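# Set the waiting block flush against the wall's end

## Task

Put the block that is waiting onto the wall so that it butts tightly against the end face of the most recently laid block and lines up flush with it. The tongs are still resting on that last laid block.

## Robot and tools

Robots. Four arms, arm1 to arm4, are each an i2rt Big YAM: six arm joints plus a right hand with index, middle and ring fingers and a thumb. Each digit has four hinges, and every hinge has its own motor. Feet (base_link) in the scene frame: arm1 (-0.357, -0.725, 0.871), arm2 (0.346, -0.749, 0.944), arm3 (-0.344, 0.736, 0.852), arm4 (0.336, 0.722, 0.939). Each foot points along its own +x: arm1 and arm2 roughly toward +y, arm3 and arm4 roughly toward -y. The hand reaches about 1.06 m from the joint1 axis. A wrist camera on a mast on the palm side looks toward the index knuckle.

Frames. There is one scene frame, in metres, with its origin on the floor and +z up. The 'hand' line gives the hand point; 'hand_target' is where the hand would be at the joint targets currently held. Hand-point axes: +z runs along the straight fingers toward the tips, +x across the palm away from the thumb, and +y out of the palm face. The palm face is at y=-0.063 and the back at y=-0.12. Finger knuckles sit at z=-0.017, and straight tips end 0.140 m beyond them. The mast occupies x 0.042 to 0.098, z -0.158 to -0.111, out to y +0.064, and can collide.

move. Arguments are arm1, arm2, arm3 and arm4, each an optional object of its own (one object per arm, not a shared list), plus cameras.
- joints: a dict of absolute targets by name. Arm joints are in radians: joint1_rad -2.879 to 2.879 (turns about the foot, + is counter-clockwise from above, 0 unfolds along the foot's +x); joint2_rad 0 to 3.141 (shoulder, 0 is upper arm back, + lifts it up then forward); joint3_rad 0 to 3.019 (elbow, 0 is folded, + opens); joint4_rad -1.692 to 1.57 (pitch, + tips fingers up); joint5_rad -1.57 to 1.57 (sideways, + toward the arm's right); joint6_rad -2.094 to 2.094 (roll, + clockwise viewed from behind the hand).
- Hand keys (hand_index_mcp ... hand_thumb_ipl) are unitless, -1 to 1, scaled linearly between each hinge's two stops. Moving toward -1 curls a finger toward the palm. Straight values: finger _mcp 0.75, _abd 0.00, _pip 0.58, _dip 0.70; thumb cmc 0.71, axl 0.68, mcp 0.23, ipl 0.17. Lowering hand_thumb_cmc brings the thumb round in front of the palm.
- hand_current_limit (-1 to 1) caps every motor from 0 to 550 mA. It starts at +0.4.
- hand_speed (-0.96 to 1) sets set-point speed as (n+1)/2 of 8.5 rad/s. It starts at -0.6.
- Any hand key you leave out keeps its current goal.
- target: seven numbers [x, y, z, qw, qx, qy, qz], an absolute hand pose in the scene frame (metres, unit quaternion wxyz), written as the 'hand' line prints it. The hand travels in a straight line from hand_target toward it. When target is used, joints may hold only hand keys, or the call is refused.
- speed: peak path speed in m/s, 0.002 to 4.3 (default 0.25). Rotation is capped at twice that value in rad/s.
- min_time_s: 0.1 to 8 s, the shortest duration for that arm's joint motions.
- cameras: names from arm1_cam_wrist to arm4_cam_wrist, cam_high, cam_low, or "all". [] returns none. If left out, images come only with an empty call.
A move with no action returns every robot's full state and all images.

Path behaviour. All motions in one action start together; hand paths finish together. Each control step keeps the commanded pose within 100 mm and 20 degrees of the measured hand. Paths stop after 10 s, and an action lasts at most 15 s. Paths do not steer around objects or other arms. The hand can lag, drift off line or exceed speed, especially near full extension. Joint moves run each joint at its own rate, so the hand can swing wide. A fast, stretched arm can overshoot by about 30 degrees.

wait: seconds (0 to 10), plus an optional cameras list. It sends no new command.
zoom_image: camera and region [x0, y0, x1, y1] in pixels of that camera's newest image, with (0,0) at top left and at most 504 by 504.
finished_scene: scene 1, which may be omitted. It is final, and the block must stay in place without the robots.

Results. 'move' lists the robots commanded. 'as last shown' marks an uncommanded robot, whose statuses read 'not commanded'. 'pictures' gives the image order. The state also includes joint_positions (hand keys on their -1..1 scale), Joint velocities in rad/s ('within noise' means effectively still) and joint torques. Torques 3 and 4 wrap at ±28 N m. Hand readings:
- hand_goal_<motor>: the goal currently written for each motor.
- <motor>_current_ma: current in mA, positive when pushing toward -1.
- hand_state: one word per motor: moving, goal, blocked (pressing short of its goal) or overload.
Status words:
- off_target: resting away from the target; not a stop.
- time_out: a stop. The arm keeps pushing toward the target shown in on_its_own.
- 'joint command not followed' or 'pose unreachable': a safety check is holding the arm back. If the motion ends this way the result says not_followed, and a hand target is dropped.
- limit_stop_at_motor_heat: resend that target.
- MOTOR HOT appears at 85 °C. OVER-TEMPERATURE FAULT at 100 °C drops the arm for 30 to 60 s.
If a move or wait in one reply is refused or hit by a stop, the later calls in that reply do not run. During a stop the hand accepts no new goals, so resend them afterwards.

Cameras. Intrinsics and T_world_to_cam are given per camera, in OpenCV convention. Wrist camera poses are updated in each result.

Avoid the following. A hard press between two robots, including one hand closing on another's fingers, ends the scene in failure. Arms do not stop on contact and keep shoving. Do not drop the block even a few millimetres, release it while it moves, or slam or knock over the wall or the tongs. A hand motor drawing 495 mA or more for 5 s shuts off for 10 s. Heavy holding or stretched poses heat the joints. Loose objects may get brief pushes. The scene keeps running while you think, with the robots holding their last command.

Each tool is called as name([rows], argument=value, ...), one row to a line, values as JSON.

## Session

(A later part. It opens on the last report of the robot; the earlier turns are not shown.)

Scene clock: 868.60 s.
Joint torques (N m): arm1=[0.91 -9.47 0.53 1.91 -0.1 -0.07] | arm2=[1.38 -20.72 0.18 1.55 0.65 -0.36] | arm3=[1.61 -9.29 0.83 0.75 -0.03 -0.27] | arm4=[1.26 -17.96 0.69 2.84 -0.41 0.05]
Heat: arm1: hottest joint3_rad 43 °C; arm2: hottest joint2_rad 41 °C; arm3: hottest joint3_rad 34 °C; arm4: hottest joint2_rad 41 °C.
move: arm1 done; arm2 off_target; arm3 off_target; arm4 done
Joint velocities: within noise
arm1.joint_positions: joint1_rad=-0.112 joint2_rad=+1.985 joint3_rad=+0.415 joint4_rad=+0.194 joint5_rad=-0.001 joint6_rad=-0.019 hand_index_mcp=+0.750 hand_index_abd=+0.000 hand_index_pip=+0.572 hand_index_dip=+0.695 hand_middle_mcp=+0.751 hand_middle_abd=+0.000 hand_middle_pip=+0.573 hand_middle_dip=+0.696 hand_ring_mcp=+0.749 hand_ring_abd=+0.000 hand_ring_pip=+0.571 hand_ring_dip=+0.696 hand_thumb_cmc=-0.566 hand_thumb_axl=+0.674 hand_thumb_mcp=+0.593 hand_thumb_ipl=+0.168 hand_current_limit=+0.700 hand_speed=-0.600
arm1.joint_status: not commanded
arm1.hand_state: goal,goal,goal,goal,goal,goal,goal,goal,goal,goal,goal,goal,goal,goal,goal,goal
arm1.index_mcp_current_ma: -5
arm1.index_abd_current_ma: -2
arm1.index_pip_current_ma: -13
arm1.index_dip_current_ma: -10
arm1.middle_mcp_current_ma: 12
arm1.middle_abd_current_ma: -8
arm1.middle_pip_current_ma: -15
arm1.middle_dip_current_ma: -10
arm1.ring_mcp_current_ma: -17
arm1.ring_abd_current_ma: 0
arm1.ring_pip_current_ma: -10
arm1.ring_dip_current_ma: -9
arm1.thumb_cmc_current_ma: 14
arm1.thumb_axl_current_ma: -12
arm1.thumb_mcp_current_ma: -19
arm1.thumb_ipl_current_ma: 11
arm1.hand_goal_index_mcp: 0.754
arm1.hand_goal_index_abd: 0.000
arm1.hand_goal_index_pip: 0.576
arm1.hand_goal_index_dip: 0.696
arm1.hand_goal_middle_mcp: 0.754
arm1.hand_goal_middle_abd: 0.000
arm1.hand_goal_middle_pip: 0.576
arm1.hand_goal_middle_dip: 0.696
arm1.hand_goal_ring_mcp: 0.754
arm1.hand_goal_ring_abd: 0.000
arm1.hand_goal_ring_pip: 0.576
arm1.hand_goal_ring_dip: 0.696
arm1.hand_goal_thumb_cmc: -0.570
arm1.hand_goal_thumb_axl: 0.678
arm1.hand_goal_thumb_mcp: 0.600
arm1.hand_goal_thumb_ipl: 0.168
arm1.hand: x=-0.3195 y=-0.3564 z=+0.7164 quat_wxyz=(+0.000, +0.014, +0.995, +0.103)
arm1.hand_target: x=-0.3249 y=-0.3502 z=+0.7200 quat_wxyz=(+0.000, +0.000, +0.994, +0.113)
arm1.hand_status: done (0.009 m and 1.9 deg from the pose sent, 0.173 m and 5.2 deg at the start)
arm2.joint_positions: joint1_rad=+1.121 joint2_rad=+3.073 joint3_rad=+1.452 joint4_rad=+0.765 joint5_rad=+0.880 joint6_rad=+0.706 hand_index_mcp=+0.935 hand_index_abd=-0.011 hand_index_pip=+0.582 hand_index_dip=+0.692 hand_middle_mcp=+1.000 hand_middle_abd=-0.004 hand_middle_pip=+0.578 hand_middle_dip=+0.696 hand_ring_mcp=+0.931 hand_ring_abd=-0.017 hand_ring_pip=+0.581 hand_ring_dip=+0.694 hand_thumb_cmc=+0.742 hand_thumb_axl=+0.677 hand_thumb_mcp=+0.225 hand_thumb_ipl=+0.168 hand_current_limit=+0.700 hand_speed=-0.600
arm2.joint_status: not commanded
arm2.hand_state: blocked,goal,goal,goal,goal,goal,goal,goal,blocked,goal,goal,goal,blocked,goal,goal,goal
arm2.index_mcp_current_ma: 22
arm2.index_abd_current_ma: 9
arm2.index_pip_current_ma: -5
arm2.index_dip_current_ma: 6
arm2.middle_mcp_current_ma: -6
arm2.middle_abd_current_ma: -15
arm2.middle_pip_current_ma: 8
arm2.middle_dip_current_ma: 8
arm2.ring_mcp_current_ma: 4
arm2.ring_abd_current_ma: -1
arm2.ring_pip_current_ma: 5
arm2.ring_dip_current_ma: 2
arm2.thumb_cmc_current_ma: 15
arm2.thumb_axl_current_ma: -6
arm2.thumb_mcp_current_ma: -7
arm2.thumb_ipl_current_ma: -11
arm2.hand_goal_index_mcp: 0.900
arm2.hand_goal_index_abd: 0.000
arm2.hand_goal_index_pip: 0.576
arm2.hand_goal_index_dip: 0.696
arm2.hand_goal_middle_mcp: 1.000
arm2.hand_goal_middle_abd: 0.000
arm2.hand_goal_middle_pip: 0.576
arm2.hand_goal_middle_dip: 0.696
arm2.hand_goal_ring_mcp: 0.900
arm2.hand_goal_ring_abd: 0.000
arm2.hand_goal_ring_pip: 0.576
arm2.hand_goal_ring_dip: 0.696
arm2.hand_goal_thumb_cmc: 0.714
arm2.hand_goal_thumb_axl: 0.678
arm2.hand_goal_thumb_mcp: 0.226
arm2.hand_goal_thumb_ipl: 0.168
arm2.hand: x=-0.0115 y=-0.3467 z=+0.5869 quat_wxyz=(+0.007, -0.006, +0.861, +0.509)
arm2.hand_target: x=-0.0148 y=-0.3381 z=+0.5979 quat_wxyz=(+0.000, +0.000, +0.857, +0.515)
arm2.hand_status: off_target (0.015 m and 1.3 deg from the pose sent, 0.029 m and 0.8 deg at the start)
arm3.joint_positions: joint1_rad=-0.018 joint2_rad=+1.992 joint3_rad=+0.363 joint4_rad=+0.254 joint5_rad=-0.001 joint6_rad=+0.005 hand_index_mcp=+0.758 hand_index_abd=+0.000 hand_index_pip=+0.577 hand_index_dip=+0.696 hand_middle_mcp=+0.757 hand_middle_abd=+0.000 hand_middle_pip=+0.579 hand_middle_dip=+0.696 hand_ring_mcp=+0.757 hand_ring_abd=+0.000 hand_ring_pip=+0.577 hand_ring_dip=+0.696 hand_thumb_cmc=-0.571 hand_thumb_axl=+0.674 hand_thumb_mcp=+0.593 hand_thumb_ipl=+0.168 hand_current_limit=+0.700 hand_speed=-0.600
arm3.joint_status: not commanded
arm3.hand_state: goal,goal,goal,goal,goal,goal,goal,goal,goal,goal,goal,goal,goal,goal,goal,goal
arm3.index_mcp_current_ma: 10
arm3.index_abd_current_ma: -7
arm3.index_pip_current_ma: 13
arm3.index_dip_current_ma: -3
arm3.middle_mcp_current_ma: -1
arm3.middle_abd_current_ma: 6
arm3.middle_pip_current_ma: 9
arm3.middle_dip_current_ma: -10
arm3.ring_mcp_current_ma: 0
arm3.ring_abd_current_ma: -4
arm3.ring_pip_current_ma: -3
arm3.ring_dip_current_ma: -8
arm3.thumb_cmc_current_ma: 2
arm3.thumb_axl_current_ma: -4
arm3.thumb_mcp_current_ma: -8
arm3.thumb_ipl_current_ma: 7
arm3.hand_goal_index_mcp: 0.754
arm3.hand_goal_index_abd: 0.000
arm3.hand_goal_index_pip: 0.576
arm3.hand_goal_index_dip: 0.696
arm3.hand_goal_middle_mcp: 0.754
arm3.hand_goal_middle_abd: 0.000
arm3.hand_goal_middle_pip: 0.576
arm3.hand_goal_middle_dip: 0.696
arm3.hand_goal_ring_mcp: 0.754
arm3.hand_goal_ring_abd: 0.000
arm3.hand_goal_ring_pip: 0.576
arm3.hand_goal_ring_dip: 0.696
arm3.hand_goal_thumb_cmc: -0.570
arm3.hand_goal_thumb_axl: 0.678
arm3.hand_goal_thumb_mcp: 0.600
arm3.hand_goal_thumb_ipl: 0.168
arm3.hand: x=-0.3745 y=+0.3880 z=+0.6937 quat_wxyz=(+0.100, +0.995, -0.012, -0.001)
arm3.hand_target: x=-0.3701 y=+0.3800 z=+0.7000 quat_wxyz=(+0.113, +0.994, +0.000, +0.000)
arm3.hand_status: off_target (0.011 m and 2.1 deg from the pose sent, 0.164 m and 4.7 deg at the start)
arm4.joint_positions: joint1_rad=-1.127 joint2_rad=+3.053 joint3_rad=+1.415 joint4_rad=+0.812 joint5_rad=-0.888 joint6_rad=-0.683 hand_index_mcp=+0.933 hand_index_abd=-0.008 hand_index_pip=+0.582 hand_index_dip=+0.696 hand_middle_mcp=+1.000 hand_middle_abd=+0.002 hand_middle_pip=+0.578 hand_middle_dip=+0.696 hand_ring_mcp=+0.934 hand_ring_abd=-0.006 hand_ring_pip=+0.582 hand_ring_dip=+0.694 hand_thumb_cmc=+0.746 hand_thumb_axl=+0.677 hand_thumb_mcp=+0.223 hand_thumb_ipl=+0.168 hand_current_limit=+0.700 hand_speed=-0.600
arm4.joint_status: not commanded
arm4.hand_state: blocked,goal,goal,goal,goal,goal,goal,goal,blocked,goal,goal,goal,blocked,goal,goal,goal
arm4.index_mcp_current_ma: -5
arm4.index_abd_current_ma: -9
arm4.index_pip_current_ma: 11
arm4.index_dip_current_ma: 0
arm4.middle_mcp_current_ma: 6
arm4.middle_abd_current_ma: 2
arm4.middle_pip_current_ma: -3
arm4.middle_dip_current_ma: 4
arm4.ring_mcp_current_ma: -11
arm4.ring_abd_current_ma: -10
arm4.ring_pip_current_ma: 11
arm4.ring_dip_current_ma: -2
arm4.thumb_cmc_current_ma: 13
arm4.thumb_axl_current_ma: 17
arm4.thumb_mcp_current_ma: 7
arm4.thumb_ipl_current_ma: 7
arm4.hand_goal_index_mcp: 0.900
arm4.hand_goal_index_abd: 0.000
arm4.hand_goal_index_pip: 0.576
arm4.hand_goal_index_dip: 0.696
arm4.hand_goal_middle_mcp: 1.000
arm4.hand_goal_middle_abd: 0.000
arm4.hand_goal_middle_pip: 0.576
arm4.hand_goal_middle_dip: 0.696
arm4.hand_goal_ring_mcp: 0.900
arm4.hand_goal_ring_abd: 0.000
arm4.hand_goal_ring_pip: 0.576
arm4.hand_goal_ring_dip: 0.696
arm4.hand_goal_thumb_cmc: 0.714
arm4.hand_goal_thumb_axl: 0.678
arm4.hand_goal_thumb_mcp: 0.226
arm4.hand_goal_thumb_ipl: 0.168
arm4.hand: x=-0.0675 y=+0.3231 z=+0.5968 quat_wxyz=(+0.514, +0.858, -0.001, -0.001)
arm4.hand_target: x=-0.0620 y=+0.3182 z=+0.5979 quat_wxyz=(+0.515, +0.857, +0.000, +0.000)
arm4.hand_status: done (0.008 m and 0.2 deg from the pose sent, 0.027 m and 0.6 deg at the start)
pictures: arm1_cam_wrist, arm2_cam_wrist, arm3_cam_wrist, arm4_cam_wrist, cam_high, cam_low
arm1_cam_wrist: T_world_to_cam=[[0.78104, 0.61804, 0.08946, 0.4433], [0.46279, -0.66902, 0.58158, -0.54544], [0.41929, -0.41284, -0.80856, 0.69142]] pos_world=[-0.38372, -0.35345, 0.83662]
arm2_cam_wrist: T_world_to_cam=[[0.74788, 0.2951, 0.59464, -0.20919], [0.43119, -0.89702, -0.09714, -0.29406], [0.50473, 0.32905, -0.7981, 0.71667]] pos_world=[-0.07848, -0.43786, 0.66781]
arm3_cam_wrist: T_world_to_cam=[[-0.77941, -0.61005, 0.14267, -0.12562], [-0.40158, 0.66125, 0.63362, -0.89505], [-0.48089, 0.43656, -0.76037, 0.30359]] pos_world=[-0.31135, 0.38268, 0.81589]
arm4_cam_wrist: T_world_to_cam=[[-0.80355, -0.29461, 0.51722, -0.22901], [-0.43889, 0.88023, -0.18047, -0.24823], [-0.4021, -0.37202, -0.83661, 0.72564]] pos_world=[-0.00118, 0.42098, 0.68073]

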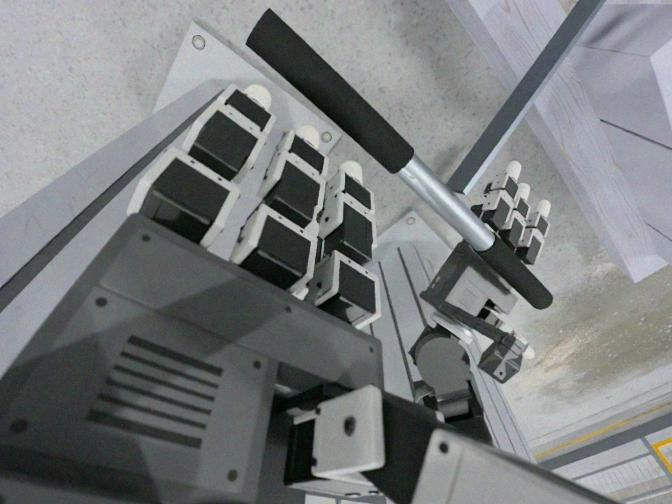

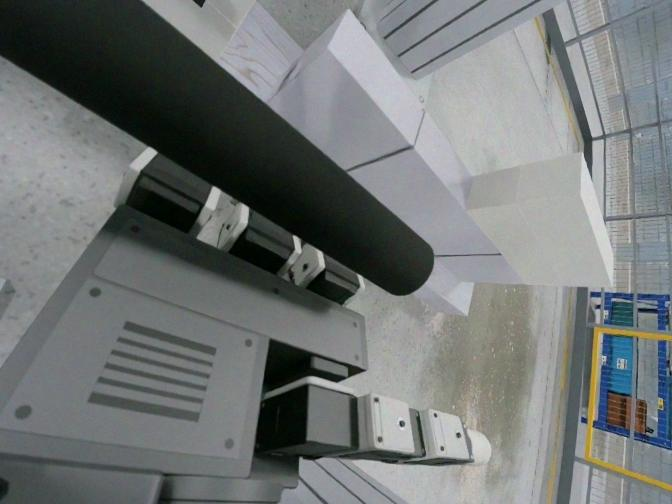

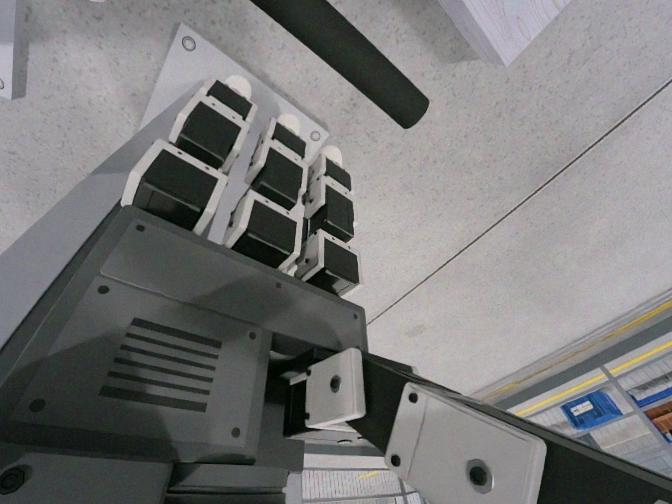

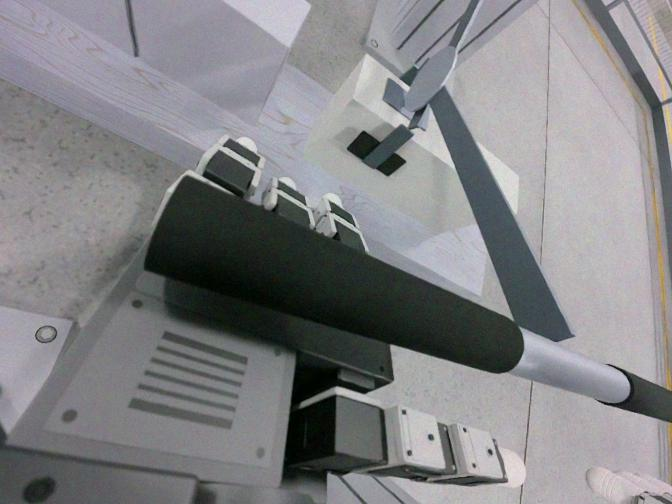

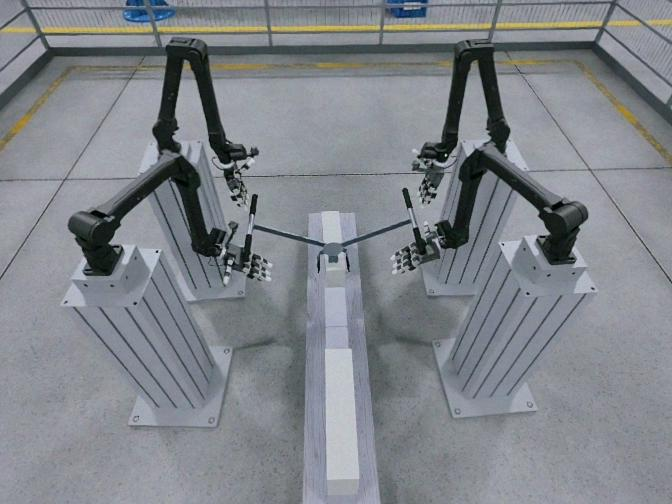

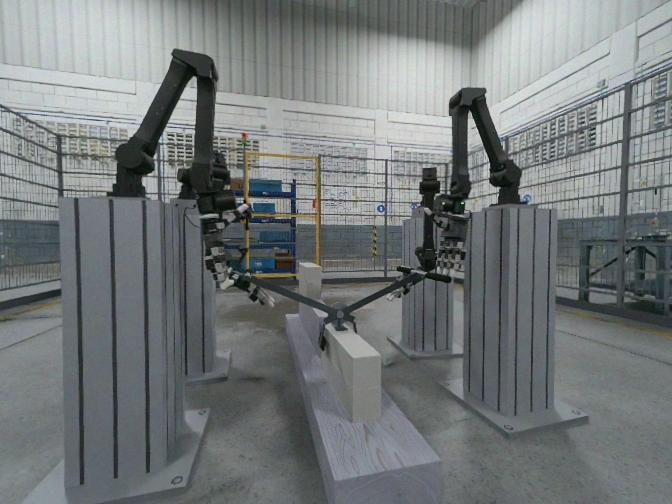

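move(arm1={"target": [-0.325, -0.352, 0.60, 0, 0, 0.9936, 0.1132], "speed": 0.15}, arm3={"target": [-0.37, 0.385, 0.60, 0.1132, 0.9936, 0, 0], "speed": 0.15}, cameras=["arm1_cam_wrist","arm3_cam_wrist","cam_high","cam_low"])

Scene clock: 874.07 s.
Joint torques (N m): arm1=[0.85 -10.93 -2.02 1.98 -0.13 -0.07] | arm2=[1.73 -20.95 0.28 1.5 0.62 -0.39] | arm3=[1.85 -10.29 -1.51 0.8 -0.02 -0.26] | arm4=[1.38 -17.9 0.61 2.85 -0.39 0.06]
Heat: arm1: hottest joint3_rad 42 °C; arm2: hottest joint2_rad 41 °C; arm3: hottest joint3_rad 33 °C; arm4: hottest joint2_rad 40 °C.
move: arm1 done; arm3 done
Joint velocities: within noise
arm1.joint_positions: joint1_rad=-0.112 joint2_rad=+2.480 joint3_rad=+0.562 joint4_rad=+0.543 joint5_rad=-0.001 joint6_rad=-0.022 hand_index_mcp=+0.755 hand_index_abd=+0.000 hand_index_pip=+0.578 hand_index_dip=+0.696 hand_middle_mcp=+0.754 hand_middle_abd=+0.000 hand_middle_pip=+0.577 hand_middle_dip=+0.696 hand_ring_mcp=+0.753 hand_ring_abd=+0.000 hand_ring_pip=+0.579 hand_ring_dip=+0.696 hand_thumb_cmc=-0.566 hand_thumb_axl=+0.674 hand_thumb_mcp=+0.593 hand_thumb_ipl=+0.168 hand_current_limit=+0.700 hand_speed=-0.600
arm1.joint_status: not commanded
arm1.hand_state: goal,goal,goal,goal,goal,goal,goal,goal,goal,goal,goal,goal,goal,goal,goal,goal
arm1.index_mcp_current_ma: 11
arm1.index_abd_current_ma: -4
arm1.index_pip_current_ma: 3
arm1.index_dip_current_ma: -6
arm1.middle_mcp_current_ma: 14
arm1.middle_abd_current_ma: -12
arm1.middle_pip_current_ma: -9
arm1.middle_dip_current_ma: -10
arm1.ring_mcp_current_ma: -10
arm1.ring_abd_current_ma: 0
arm1.ring_pip_current_ma: 13
arm1.ring_dip_current_ma: 1
arm1.thumb_cmc_current_ma: 16
arm1.thumb_axl_current_ma: -11
arm1.thumb_mcp_current_ma: -13
arm1.thumb_ipl_current_ma: 5
arm1.hand_goal_index_mcp: 0.754
arm1.hand_goal_index_abd: 0.000
arm1.hand_goal_index_pip: 0.576
arm1.hand_goal_index_dip: 0.696
arm1.hand_goal_middle_mcp: 0.754
arm1.hand_goal_middle_abd: 0.000
arm1.hand_goal_middle_pip: 0.576
arm1.hand_goal_middle_dip: 0.696
arm1.hand_goal_ring_mcp: 0.754
arm1.hand_goal_ring_abd: 0.000
arm1.hand_goal_ring_pip: 0.576
arm1.hand_goal_ring_dip: 0.696
arm1.hand_goal_thumb_cmc: -0.570
arm1.hand_goal_thumb_axl: 0.678
arm1.hand_goal_thumb_mcp: 0.600
arm1.hand_goal_thumb_ipl: 0.168
arm1.hand: x=-0.3206 y=-0.3590 z=+0.5992 quat_wxyz=(+0.000, +0.012, +0.994, +0.104)
arm1.hand_target: x=-0.3249 y=-0.3520 z=+0.6001 quat_wxyz=(+0.000, +0.000, +0.994, +0.113)
arm1.hand_status: done (0.008 m and 1.7 deg from the pose sent, 0.117 m and 1.9 deg at the start)
arm2, arm4: as last shown
arm2.index_mcp_current_ma: 2
arm2.index_abd_current_ma: -11
arm2.index_dip_current_ma: 10
arm2.middle_mcp_current_ma: 10
arm2.middle_abd_current_ma: -9
arm2.middle_pip_current_ma: 7
arm2.middle_dip_current_ma: 4
arm2.ring_mcp_current_ma: 23
arm2.ring_abd_current_ma: 15
arm2.ring_pip_current_ma: 10
arm2.ring_dip_current_ma: 17
arm2.thumb_cmc_current_ma: 25
arm2.thumb_axl_current_ma: 12
arm2.thumb_ipl_current_ma: 3
arm3.joint_positions: joint1_rad=-0.018 joint2_rad=+2.442 joint3_rad=+0.484 joint4_rad=+0.589 joint5_rad=-0.001 joint6_rad=+0.005 hand_index_mcp=+0.758 hand_index_abd=+0.000 hand_index_pip=+0.577 hand_index_dip=+0.696 hand_middle_mcp=+0.757 hand_middle_abd=+0.000 hand_middle_pip=+0.579 hand_middle_dip=+0.696 hand_ring_mcp=+0.757 hand_ring_abd=+0.000 hand_ring_pip=+0.577 hand_ring_dip=+0.696 hand_thumb_cmc=-0.571 hand_thumb_axl=+0.674 hand_thumb_mcp=+0.593 hand_thumb_ipl=+0.168 hand_current_limit=+0.700 hand_speed=-0.600
arm3.joint_status: not commanded
arm3.hand_state: goal,goal,goal,goal,goal,goal,goal,goal,goal,goal,goal,goal,goal,goal,goal,goal
arm3.index_mcp_current_ma: 9
arm3.index_abd_current_ma: -4
arm3.index_pip_current_ma: 12
arm3.index_dip_current_ma: 1
arm3.middle_mcp_current_ma: -3
arm3.middle_abd_current_ma: 6
arm3.middle_pip_current_ma: 3
arm3.middle_dip_current_ma: -7
arm3.ring_mcp_current_ma: 0
arm3.ring_abd_current_ma: -6
arm3.ring_pip_current_ma: -1
arm3.ring_dip_current_ma: -8
arm3.thumb_cmc_current_ma: 1
arm3.thumb_axl_current_ma: -8
arm3.thumb_mcp_current_ma: -6
arm3.thumb_ipl_current_ma: 9
arm3.hand_goal_index_mcp: 0.754
arm3.hand_goal_index_abd: 0.000
arm3.hand_goal_index_pip: 0.576
arm3.hand_goal_index_dip: 0.696
arm3.hand_goal_middle_mcp: 0.754
arm3.hand_goal_middle_abd: 0.000
arm3.hand_goal_middle_pip: 0.576
arm3.hand_goal_middle_dip: 0.696
arm3.hand_goal_ring_mcp: 0.754
arm3.hand_goal_ring_abd: 0.000
arm3.hand_goal_ring_pip: 0.576
arm3.hand_goal_ring_dip: 0.696
arm3.hand_goal_thumb_cmc: -0.570
arm3.hand_goal_thumb_axl: 0.678
arm3.hand_goal_thumb_mcp: 0.600
arm3.hand_goal_thumb_ipl: 0.168
arm3.hand: x=-0.3746 y=+0.3911 z=+0.5962 quat_wxyz=(+0.103, +0.995, -0.012, -0.001)
arm3.hand_target: x=-0.3701 y=+0.3850 z=+0.6000 quat_wxyz=(+0.113, +0.994, +0.000, +0.000)
arm3.hand_status: done (0.009 m and 1.8 deg from the pose sent, 0.094 m and 2.1 deg at the start)
arm4.index_mcp_current_ma: -9
arm4.index_abd_current_ma: -6
arm4.index_pip_current_ma: 12
arm4.index_dip_current_ma: -6
arm4.middle_mcp_current_ma: -14
arm4.middle_abd_current_ma: 7
arm4.middle_pip_current_ma: -2
arm4.middle_dip_current_ma: -14
arm4.ring_mcp_current_ma: 3
arm4.ring_abd_current_ma: -4
arm4.ring_pip_current_ma: 16
arm4.ring_dip_current_ma: -9
arm4.thumb_cmc_current_ma: 3
arm4.thumb_axl_current_ma: 6
arm4.thumb_mcp_current_ma: 9
arm1_cam_wrist: T_world_to_cam=[[0.77913, 0.62023, 0.09098, 0.45554], [0.46435, -0.66853, 0.58089, -0.47735], [0.42111, -0.41034, -0.80888, 0.59784]] pos_world=[-0.38502, -0.35635, 0.71942]
arm3_cam_wrist: T_world_to_cam=[[-0.77936, -0.60905, 0.14716, -0.11295], [-0.40154, 0.66578, 0.62889, -0.83436], [-0.481, 0.43104, -0.76344, 0.23205]] pos_world=[-0.31145, 0.38669, 0.7185]

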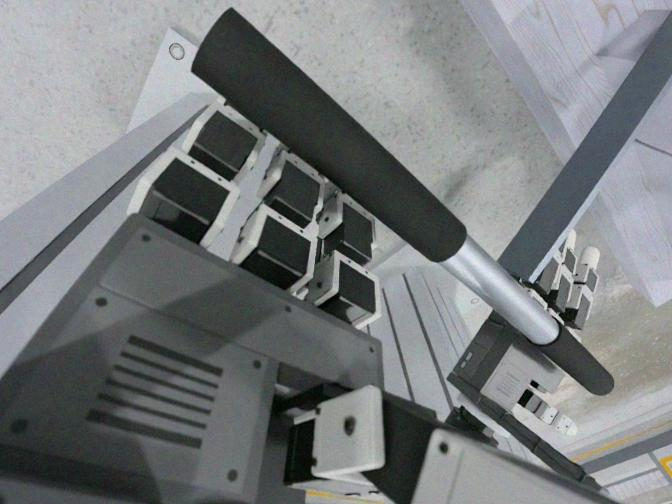

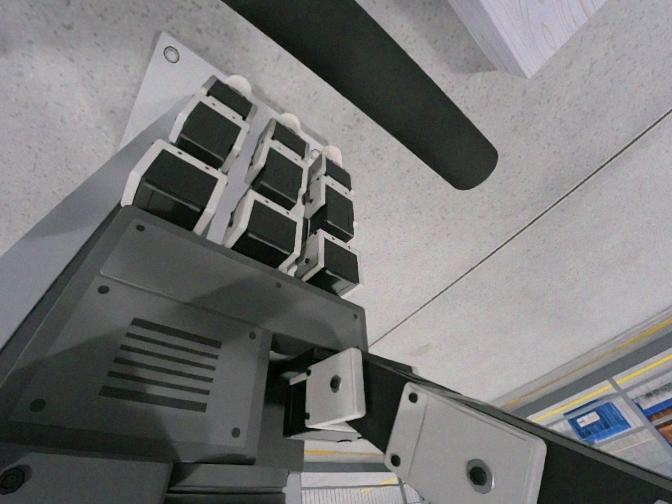

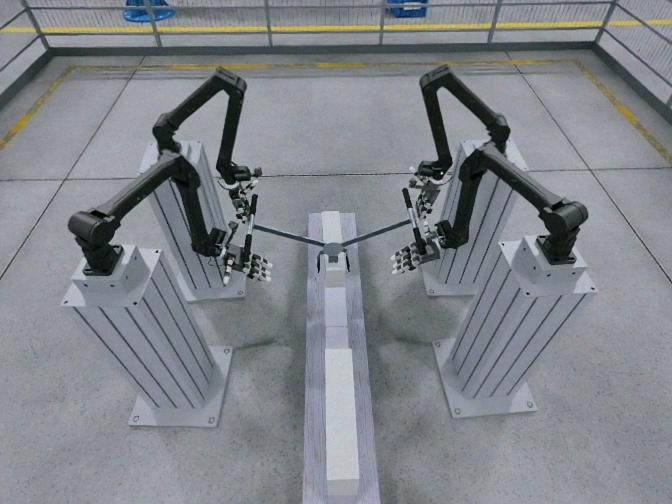

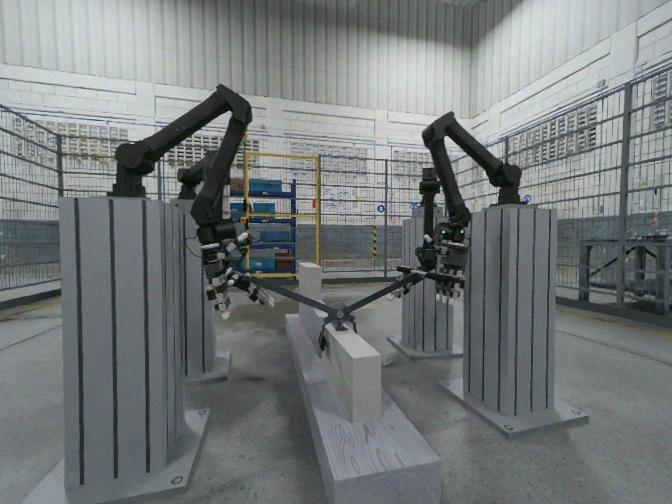

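move(arm1={"target": [-0.325, -0.335, 0.58, 0, 0, 0.9455, 0.3255], "speed": 0.15}, arm3={"target": [-0.37, 0.345, 0.58, 0.3255, 0.9455, 0, 0], "speed": 0.15}, cameras=["arm1_cam_wrist","arm3_cam_wrist","cam_high","cam_low"])

zoom_image(camera="cam_high", region=[190, 90, 290, 290])

zoom_image(camera="cam_low", region=[180, 120, 480, 345])

Scene clock: 885.37 s.
Joint torques (N m): arm1=[0.09 -10.23 -3.47 3.29 -0.19 -0.07] | arm2=[1.85 -21.01 0.18 1.57 0.6 -0.35] | arm3=[1.79 -10.4 -2.51 1.81 -0.04 -0.24] | arm4=[1.08 -17.73 0.54 2.85 -0.39 0.04]
Heat: arm1: hottest joint3_rad 41 °C; arm2: hottest joint2_rad 41 °C; arm3: hottest joint3_rad 32 °C; arm4: hottest joint2_rad 40 °C.
move: arm1 done; arm3 done
Joint velocities: within noise
arm1.joint_positions: joint1_rad=-0.112 joint2_rad=+2.902 joint3_rad=+0.664 joint4_rad=+1.298 joint5_rad=-0.021 joint6_rad=-0.025 hand_index_mcp=+0.757 hand_index_abd=+0.000 hand_index_pip=+0.579 hand_index_dip=+0.696 hand_middle_mcp=+0.757 hand_middle_abd=+0.000 hand_middle_pip=+0.577 hand_middle_dip=+0.696 hand_ring_mcp=+0.758 hand_ring_abd=+0.000 hand_ring_pip=+0.579 hand_ring_dip=+0.696 hand_thumb_cmc=-0.566 hand_thumb_axl=+0.674 hand_thumb_mcp=+0.593 hand_thumb_ipl=+0.168 hand_current_limit=+0.700 hand_speed=-0.600
arm1.joint_status: not commanded
arm1.hand_state: goal,goal,goal,goal,goal,goal,goal,goal,goal,goal,goal,goal,goal,goal,goal,goal
arm1.index_mcp_current_ma: 13
arm1.index_abd_current_ma: -4
arm1.index_pip_current_ma: 2
arm1.index_dip_current_ma: -3
arm1.middle_mcp_current_ma: 16
arm1.middle_abd_current_ma: -15
arm1.middle_pip_current_ma: -8
arm1.middle_dip_current_ma: -12
arm1.ring_mcp_current_ma: -1
arm1.ring_abd_current_ma: 6
arm1.ring_pip_current_ma: 11
arm1.ring_dip_current_ma: -6
arm1.thumb_cmc_current_ma: 11
arm1.thumb_axl_current_ma: -9
arm1.thumb_mcp_current_ma: -17
arm1.thumb_ipl_current_ma: 5
arm1.hand_goal_index_mcp: 0.754
arm1.hand_goal_index_abd: 0.000
arm1.hand_goal_index_pip: 0.576
arm1.hand_goal_index_dip: 0.696
arm1.hand_goal_middle_mcp: 0.754
arm1.hand_goal_middle_abd: 0.000
arm1.hand_goal_middle_pip: 0.576
arm1.hand_goal_middle_dip: 0.696
arm1.hand_goal_ring_mcp: 0.754
arm1.hand_goal_ring_abd: 0.000
arm1.hand_goal_ring_pip: 0.576
arm1.hand_goal_ring_dip: 0.696
arm1.hand_goal_thumb_cmc: -0.570
arm1.hand_goal_thumb_axl: 0.678
arm1.hand_goal_thumb_mcp: 0.600
arm1.hand_goal_thumb_ipl: 0.168
arm1.hand: x=-0.3235 y=-0.3384 z=+0.5797 quat_wxyz=(-0.002, +0.008, +0.949, +0.316)
arm1.hand_target: x=-0.3249 y=-0.3351 z=+0.5801 quat_wxyz=(+0.000, +0.000, +0.946, +0.325)
arm1.hand_status: done (0.004 m and 1.5 deg from the pose sent, 0.031 m and 26.1 deg at the start)
arm2, arm4: as last shown
arm2.index_mcp_current_ma: 40
arm2.index_pip_current_ma: -7
arm2.index_dip_current_ma: -9
arm2.middle_mcp_current_ma: 19
arm2.middle_abd_current_ma: 16
arm2.middle_pip_current_ma: 11
arm2.ring_mcp_current_ma: -3
arm2.ring_abd_current_ma: -9
arm2.ring_pip_current_ma: 17
arm2.ring_dip_current_ma: -2
arm2.thumb_cmc_current_ma: 11
arm2.thumb_axl_current_ma: -3
arm2.thumb_mcp_current_ma: 4
arm2.thumb_ipl_current_ma: -11
arm3.joint_positions: joint1_rad=-0.018 joint2_rad=+2.853 joint3_rad=+0.626 joint4_rad=+1.295 joint5_rad=-0.005 joint6_rad=+0.005 hand_index_mcp=+0.759 hand_index_abd=+0.000 hand_index_pip=+0.577 hand_index_dip=+0.696 hand_middle_mcp=+0.757 hand_middle_abd=+0.000 hand_middle_pip=+0.579 hand_middle_dip=+0.696 hand_ring_mcp=+0.758 hand_ring_abd=+0.000 hand_ring_pip=+0.577 hand_ring_dip=+0.696 hand_thumb_cmc=-0.571 hand_thumb_axl=+0.674 hand_thumb_mcp=+0.593 hand_thumb_ipl=+0.168 hand_current_limit=+0.700 hand_speed=-0.600
arm3.joint_status: not commanded
arm3.hand_state: goal,goal,goal,goal,goal,goal,goal,goal,goal,goal,goal,goal,goal,goal,goal,goal
arm3.index_mcp_current_ma: 13
arm3.index_abd_current_ma: -3
arm3.index_pip_current_ma: 7
arm3.index_dip_current_ma: 1
arm3.middle_mcp_current_ma: -7
arm3.middle_abd_current_ma: 0
arm3.middle_pip_current_ma: 3
arm3.middle_dip_current_ma: -14
arm3.ring_mcp_current_ma: -2
arm3.ring_abd_current_ma: -5
arm3.ring_pip_current_ma: -7
arm3.ring_dip_current_ma: -16
arm3.thumb_cmc_current_ma: 0
arm3.thumb_axl_current_ma: -8
arm3.thumb_mcp_current_ma: -4
arm3.thumb_ipl_current_ma: 8
arm3.hand_goal_index_mcp: 0.754
arm3.hand_goal_index_abd: 0.000
arm3.hand_goal_index_pip: 0.576
arm3.hand_goal_index_dip: 0.696
arm3.hand_goal_middle_mcp: 0.754
arm3.hand_goal_middle_abd: 0.000
arm3.hand_goal_middle_pip: 0.576
arm3.hand_goal_middle_dip: 0.696
arm3.hand_goal_ring_mcp: 0.754
arm3.hand_goal_ring_abd: 0.000
arm3.hand_goal_ring_pip: 0.576
arm3.hand_goal_ring_dip: 0.696
arm3.hand_goal_thumb_cmc: -0.570
arm3.hand_goal_thumb_axl: 0.678
arm3.hand_goal_thumb_mcp: 0.600
arm3.hand_goal_thumb_ipl: 0.168
arm3.hand: x=-0.3749 y=+0.3482 z=+0.5756 quat_wxyz=(+0.316, +0.949, -0.010, -0.001)
arm3.hand_target: x=-0.3701 y=+0.3451 z=+0.5800 quat_wxyz=(+0.325, +0.946, +0.000, +0.000)
arm3.hand_status: done (0.007 m and 1.6 deg from the pose sent, 0.049 m and 26.2 deg at the start)
arm4.index_mcp_current_ma: -3
arm4.index_abd_current_ma: 1
arm4.index_pip_current_ma: 3
arm4.index_dip_current_ma: 2
arm4.middle_mcp_current_ma: -4
arm4.middle_abd_current_ma: 13
arm4.middle_pip_current_ma: 17
arm4.middle_dip_current_ma: -6
arm4.ring_mcp_current_ma: 0
arm4.ring_abd_current_ma: -21
arm4.ring_pip_current_ma: 8
arm4.ring_dip_current_ma: -4
arm4.thumb_cmc_current_ma: 12
arm4.thumb_axl_current_ma: 4
arm4.thumb_mcp_current_ma: 6
arm4.thumb_ipl_current_ma: 9
arm1_cam_wrist: T_world_to_cam=[[0.77409, 0.52959, 0.34686, 0.26615], [0.46933, -0.84778, 0.24699, -0.31642], [0.42486, -0.0284, -0.90481, 0.77771]] pos_world=[-0.38794, -0.38712, 0.68951]
arm3_cam_wrist: T_world_to_cam=[[-0.77669, -0.49055, 0.39511, -0.3192], [-0.4008, 0.86879, 0.29079, -0.66875], [-0.48592, 0.0675, -0.87139, 0.42148]] pos_world=[-0.31114, 0.39597, 0.68786]

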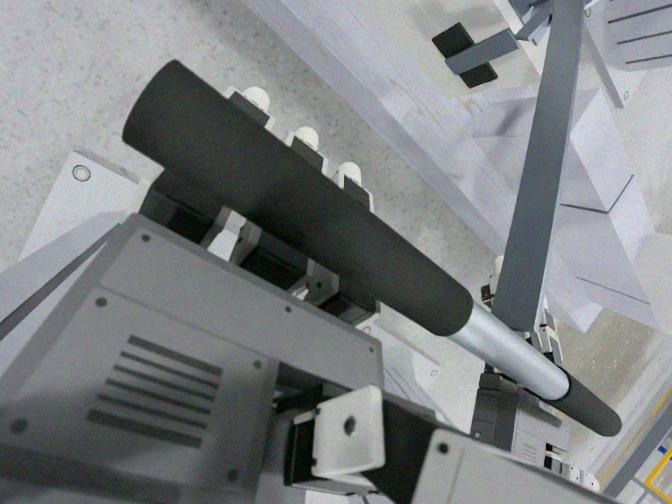

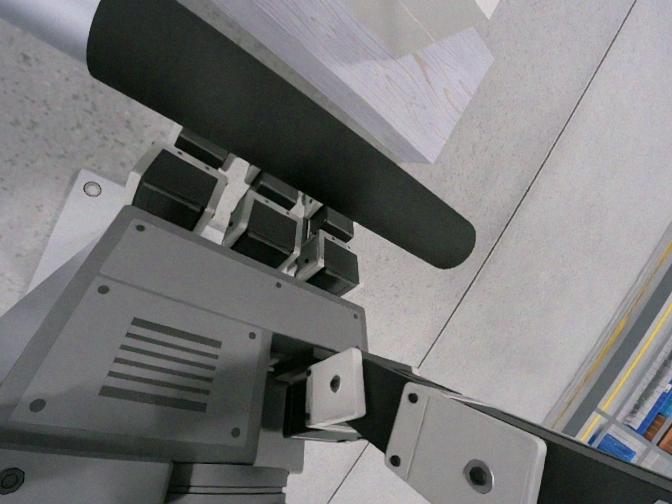

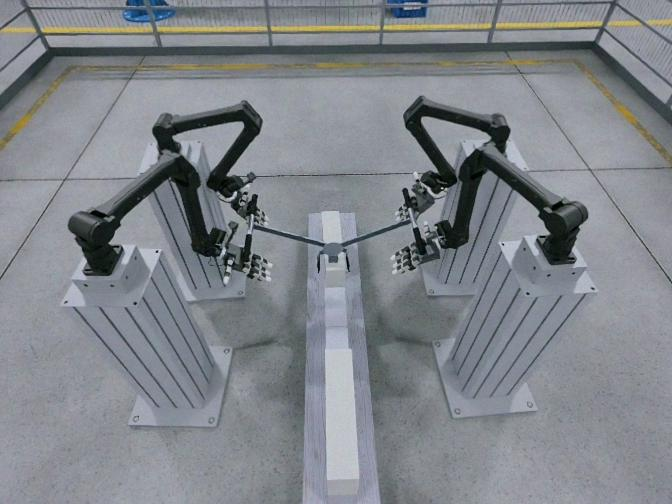

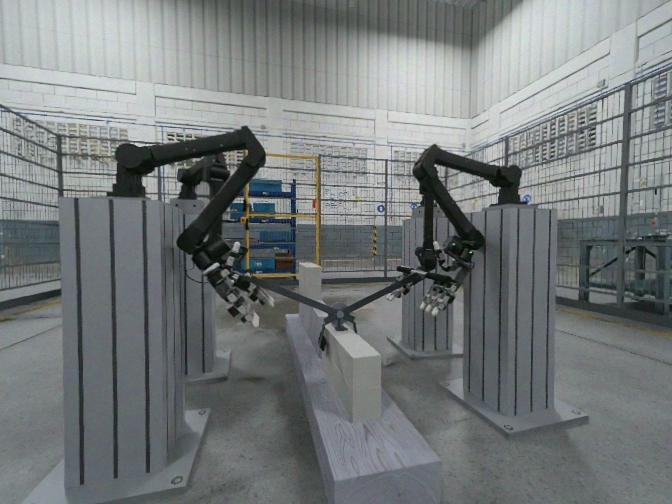

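Scaled by 2.520 from the camera's image (finer frame: 960x720).

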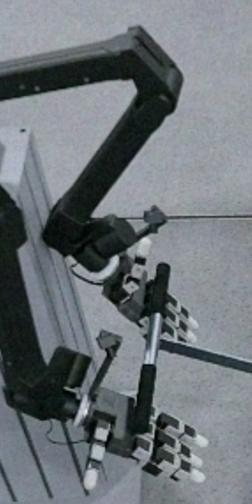

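Scaled by 1.680 from the camera's image (finer frame: 960x720).

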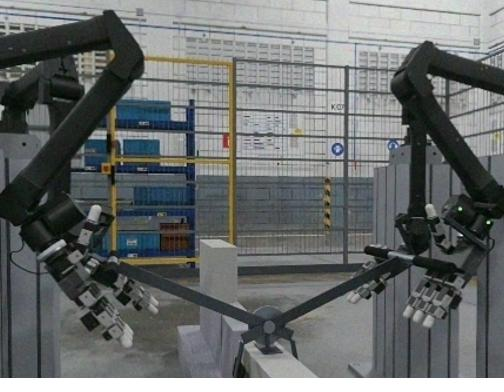

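move(arm1={"target": [-0.322, -0.327, 0.568, 0, 0, 0.8870, 0.4617], "speed": 0.12}, arm3={"target": [-0.374, 0.320, 0.577, 0.4617, 0.8870, 0, 0], "speed": 0.12}, cameras=["arm1_cam_wrist","arm3_cam_wrist","cam_high","cam_low"])

zoom_image(camera="cam_high", region=[190, 90, 290, 290])

zoom_image(camera="cam_low", region=[180, 120, 480, 345])

Scene clock: 908.33 s.
Joint torques (N m): arm1=[-0.97 -8.64 -3.81 3.89 -0.19 -0.08] | arm2=[1.55 -20.66 0.16 1.47 0.62 -0.33] | arm3=[0.38 -10.52 -2.33 2.24 -0.07 -0.27] | arm4=[1.61 -18.26 0.55 2.82 -0.41 0.05]
Heat: arm1: hottest joint3_rad 40 °C; arm2: hottest joint2_rad 41 °C; arm3: hottest joint1_rad 31 °C; arm4: hottest joint2_rad 39 °C.
move: arm1 off_target; arm3 off_target
Joint velocities: within noise
arm1.joint_positions: joint1_rad=-0.114 joint2_rad=+3.076 joint3_rad=+0.816 joint4_rad=+1.564 joint5_rad=-0.043 joint6_rad=-0.028 hand_index_mcp=+0.760 hand_index_abd=-0.001 hand_index_pip=+0.579 hand_index_dip=+0.696 hand_middle_mcp=+0.760 hand_middle_abd=-0.002 hand_middle_pip=+0.577 hand_middle_dip=+0.696 hand_ring_mcp=+0.760 hand_ring_abd=-0.006 hand_ring_pip=+0.579 hand_ring_dip=+0.696 hand_thumb_cmc=-0.569 hand_thumb_axl=+0.677 hand_thumb_mcp=+0.594 hand_thumb_ipl=+0.168 hand_current_limit=+0.700 hand_speed=-0.600
arm1.joint_status: not commanded
arm1.hand_state: goal,goal,goal,goal,goal,goal,goal,goal,goal,goal,goal,goal,goal,goal,goal,goal
arm1.index_mcp_current_ma: 14
arm1.index_abd_current_ma: -11
arm1.index_pip_current_ma: 2
arm1.index_dip_current_ma: -6
arm1.middle_mcp_current_ma: 22
arm1.middle_abd_current_ma: -8
arm1.middle_pip_current_ma: -8
arm1.middle_dip_current_ma: -6
arm1.ring_mcp_current_ma: 0
arm1.ring_abd_current_ma: -10
arm1.ring_pip_current_ma: 11
arm1.ring_dip_current_ma: -10
arm1.thumb_cmc_current_ma: 3
arm1.thumb_axl_current_ma: -1
arm1.thumb_mcp_current_ma: -18
arm1.thumb_ipl_current_ma: -1
arm1.hand_goal_index_mcp: 0.754
arm1.hand_goal_index_abd: 0.000
arm1.hand_goal_index_pip: 0.576
arm1.hand_goal_index_dip: 0.696
arm1.hand_goal_middle_mcp: 0.754
arm1.hand_goal_middle_abd: 0.000
arm1.hand_goal_middle_pip: 0.576
arm1.hand_goal_middle_dip: 0.696
arm1.hand_goal_ring_mcp: 0.754
arm1.hand_goal_ring_abd: 0.000
arm1.hand_goal_ring_pip: 0.576
arm1.hand_goal_ring_dip: 0.696
arm1.hand_goal_thumb_cmc: -0.570
arm1.hand_goal_thumb_axl: 0.678
arm1.hand_goal_thumb_mcp: 0.600
arm1.hand_goal_thumb_ipl: 0.168
arm1.hand: x=-0.3262 y=-0.3160 z=+0.5748 quat_wxyz=(-0.006, +0.001, +0.903, +0.430)
arm1.hand_target: x=-0.3222 y=-0.3264 z=+0.5681 quat_wxyz=(-0.001, +0.000, +0.904, +0.427)
arm1.hand_status: off_target (0.014 m and 4.1 deg from the pose sent, 0.016 m and 18.1 deg at the start; a joint's target at an end of its range on 26 of 53 steps)
arm2, arm4: as last shown
arm2.index_mcp_current_ma: 24
arm2.index_abd_current_ma: -5
arm2.index_pip_current_ma: 12
arm2.index_dip_current_ma: -11
arm2.middle_mcp_current_ma: 1
arm2.middle_abd_current_ma: -12
arm2.middle_pip_current_ma: 10
arm2.ring_mcp_current_ma: 2
arm2.ring_abd_current_ma: -7
arm2.ring_pip_current_ma: 9
arm2.ring_dip_current_ma: 13
arm2.thumb_cmc_current_ma: 13
arm2.thumb_axl_current_ma: -9
arm2.thumb_mcp_current_ma: 1
arm2.thumb_ipl_current_ma: 2
arm3.joint_positions: joint1_rad=-0.018 joint2_rad=+3.015 joint3_rad=+0.776 joint4_rad=+1.551 joint5_rad=-0.015 joint6_rad=+0.003 hand_index_mcp=+0.762 hand_index_abd=+0.000 hand_index_pip=+0.577 hand_index_dip=+0.696 hand_middle_mcp=+0.760 hand_middle_abd=+0.000 hand_middle_pip=+0.579 hand_middle_dip=+0.696 hand_ring_mcp=+0.761 hand_ring_abd=+0.000 hand_ring_pip=+0.577 hand_ring_dip=+0.696 hand_thumb_cmc=-0.571 hand_thumb_axl=+0.674 hand_thumb_mcp=+0.594 hand_thumb_ipl=+0.168 hand_current_limit=+0.700 hand_speed=-0.600
arm3.joint_status: not commanded
arm3.hand_state: goal,goal,goal,goal,goal,goal,goal,goal,goal,goal,goal,goal,goal,goal,goal,goal
arm3.index_mcp_current_ma: 9
arm3.index_abd_current_ma: 0
arm3.index_pip_current_ma: 8
arm3.index_dip_current_ma: 1
arm3.middle_mcp_current_ma: -6
arm3.middle_abd_current_ma: 9
arm3.middle_pip_current_ma: 13
arm3.middle_dip_current_ma: -11
arm3.ring_mcp_current_ma: -1
arm3.ring_abd_current_ma: -3
arm3.ring_pip_current_ma: -1
arm3.ring_dip_current_ma: -6
arm3.thumb_cmc_current_ma: -3
arm3.thumb_axl_current_ma: -8
arm3.thumb_mcp_current_ma: -5
arm3.thumb_ipl_current_ma: 6
arm3.hand_goal_index_mcp: 0.754
arm3.hand_goal_index_abd: 0.000
arm3.hand_goal_index_pip: 0.576
arm3.hand_goal_index_dip: 0.696
arm3.hand_goal_middle_mcp: 0.754
arm3.hand_goal_middle_abd: 0.000
arm3.hand_goal_middle_pip: 0.576
arm3.hand_goal_middle_dip: 0.696
arm3.hand_goal_ring_mcp: 0.754
arm3.hand_goal_ring_abd: 0.000
arm3.hand_goal_ring_pip: 0.576
arm3.hand_goal_ring_dip: 0.696
arm3.hand_goal_thumb_cmc: -0.570
arm3.hand_goal_thumb_axl: 0.678
arm3.hand_goal_thumb_mcp: 0.600
arm3.hand_goal_thumb_ipl: 0.168
arm3.hand: x=-0.3735 y=+0.3203 z=+0.5724 quat_wxyz=(+0.429, +0.903, -0.006, +0.002)
arm3.hand_target: x=-0.3741 y=+0.3194 z=+0.5770 quat_wxyz=(+0.438, +0.899, -0.001, -0.001)
arm3.hand_status: off_target (0.005 m and 4.3 deg from the pose sent, 0.028 m and 18.2 deg at the start; a joint's target at an end of its range on 24 of 53 steps)
arm4.index_abd_current_ma: -8
arm4.index_pip_current_ma: 8
arm4.index_dip_current_ma: -7
arm4.middle_mcp_current_ma: -8
arm4.middle_abd_current_ma: 5
arm4.middle_pip_current_ma: 9
arm4.middle_dip_current_ma: -13
arm4.ring_mcp_current_ma: -8
arm4.ring_abd_current_ma: -17
arm4.ring_pip_current_ma: 7
arm4.ring_dip_current_ma: -5
arm4.thumb_cmc_current_ma: 13
arm4.thumb_axl_current_ma: 13
arm4.thumb_mcp_current_ma: 1
arm4.thumb_ipl_current_ma: 0
arm1_cam_wrist: T_world_to_cam=[[0.76756, 0.44145, 0.46473, 0.16039], [0.48308, -0.87494, 0.03325, -0.17617], [0.4213, 0.19898, -0.88483, 0.83424]] pos_world=[-0.38947, -0.39093, 0.66947]
arm3_cam_wrist: T_world_to_cam=[[-0.77335, -0.38785, 0.50149, -0.42315], [-0.40908, 0.9096, 0.07263, -0.53427], [-0.48433, -0.14899, -0.86211, 0.48596]] pos_world=[-0.31044, 0.39425, 0.66996]

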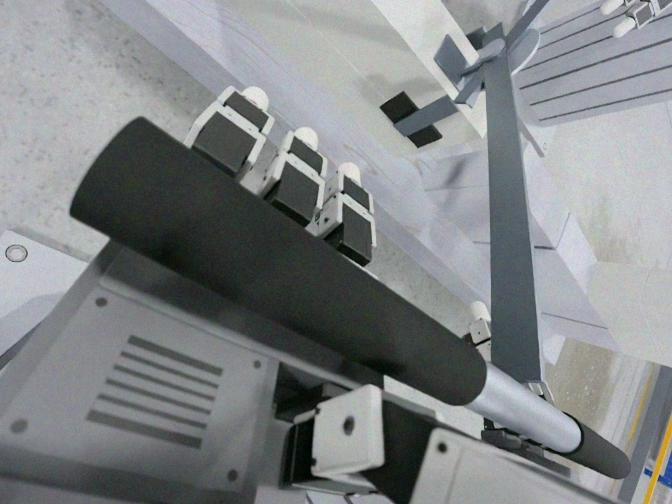

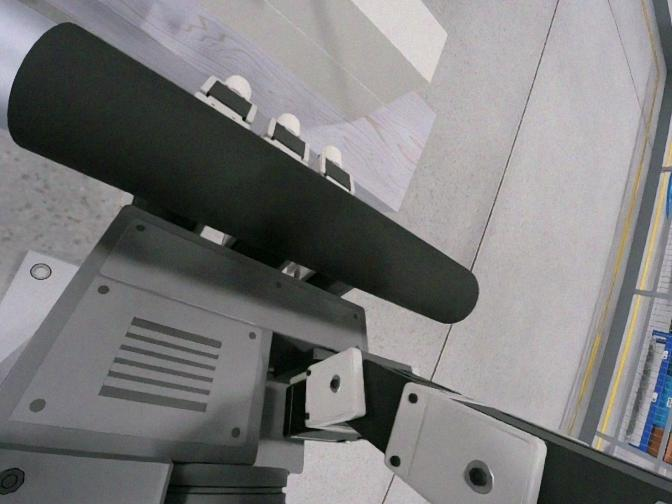

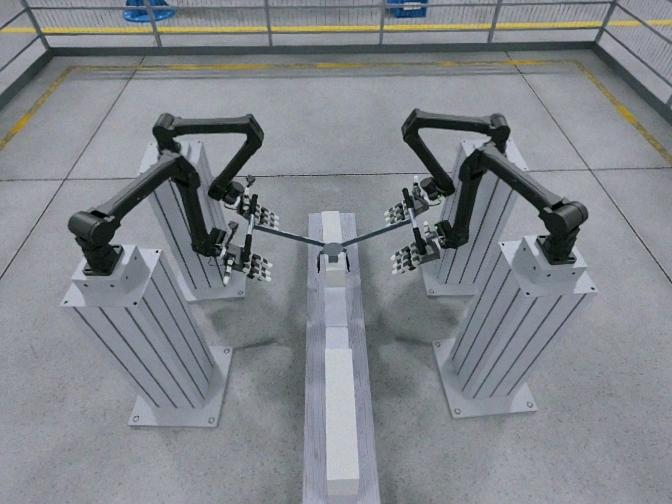

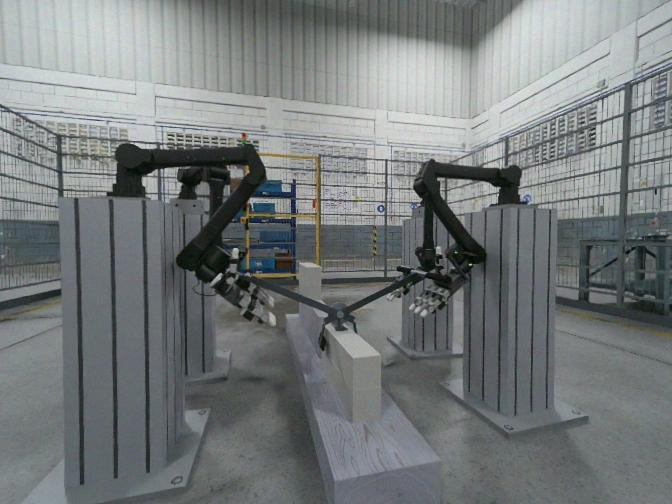

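Scaled by 2.520 from the camera's image (finer frame: 960x720).

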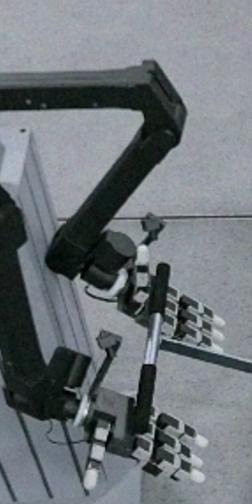

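Scaled by 1.680 from the camera's image (finer frame: 960x720).

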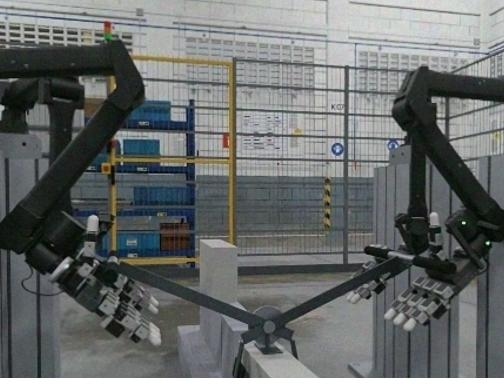

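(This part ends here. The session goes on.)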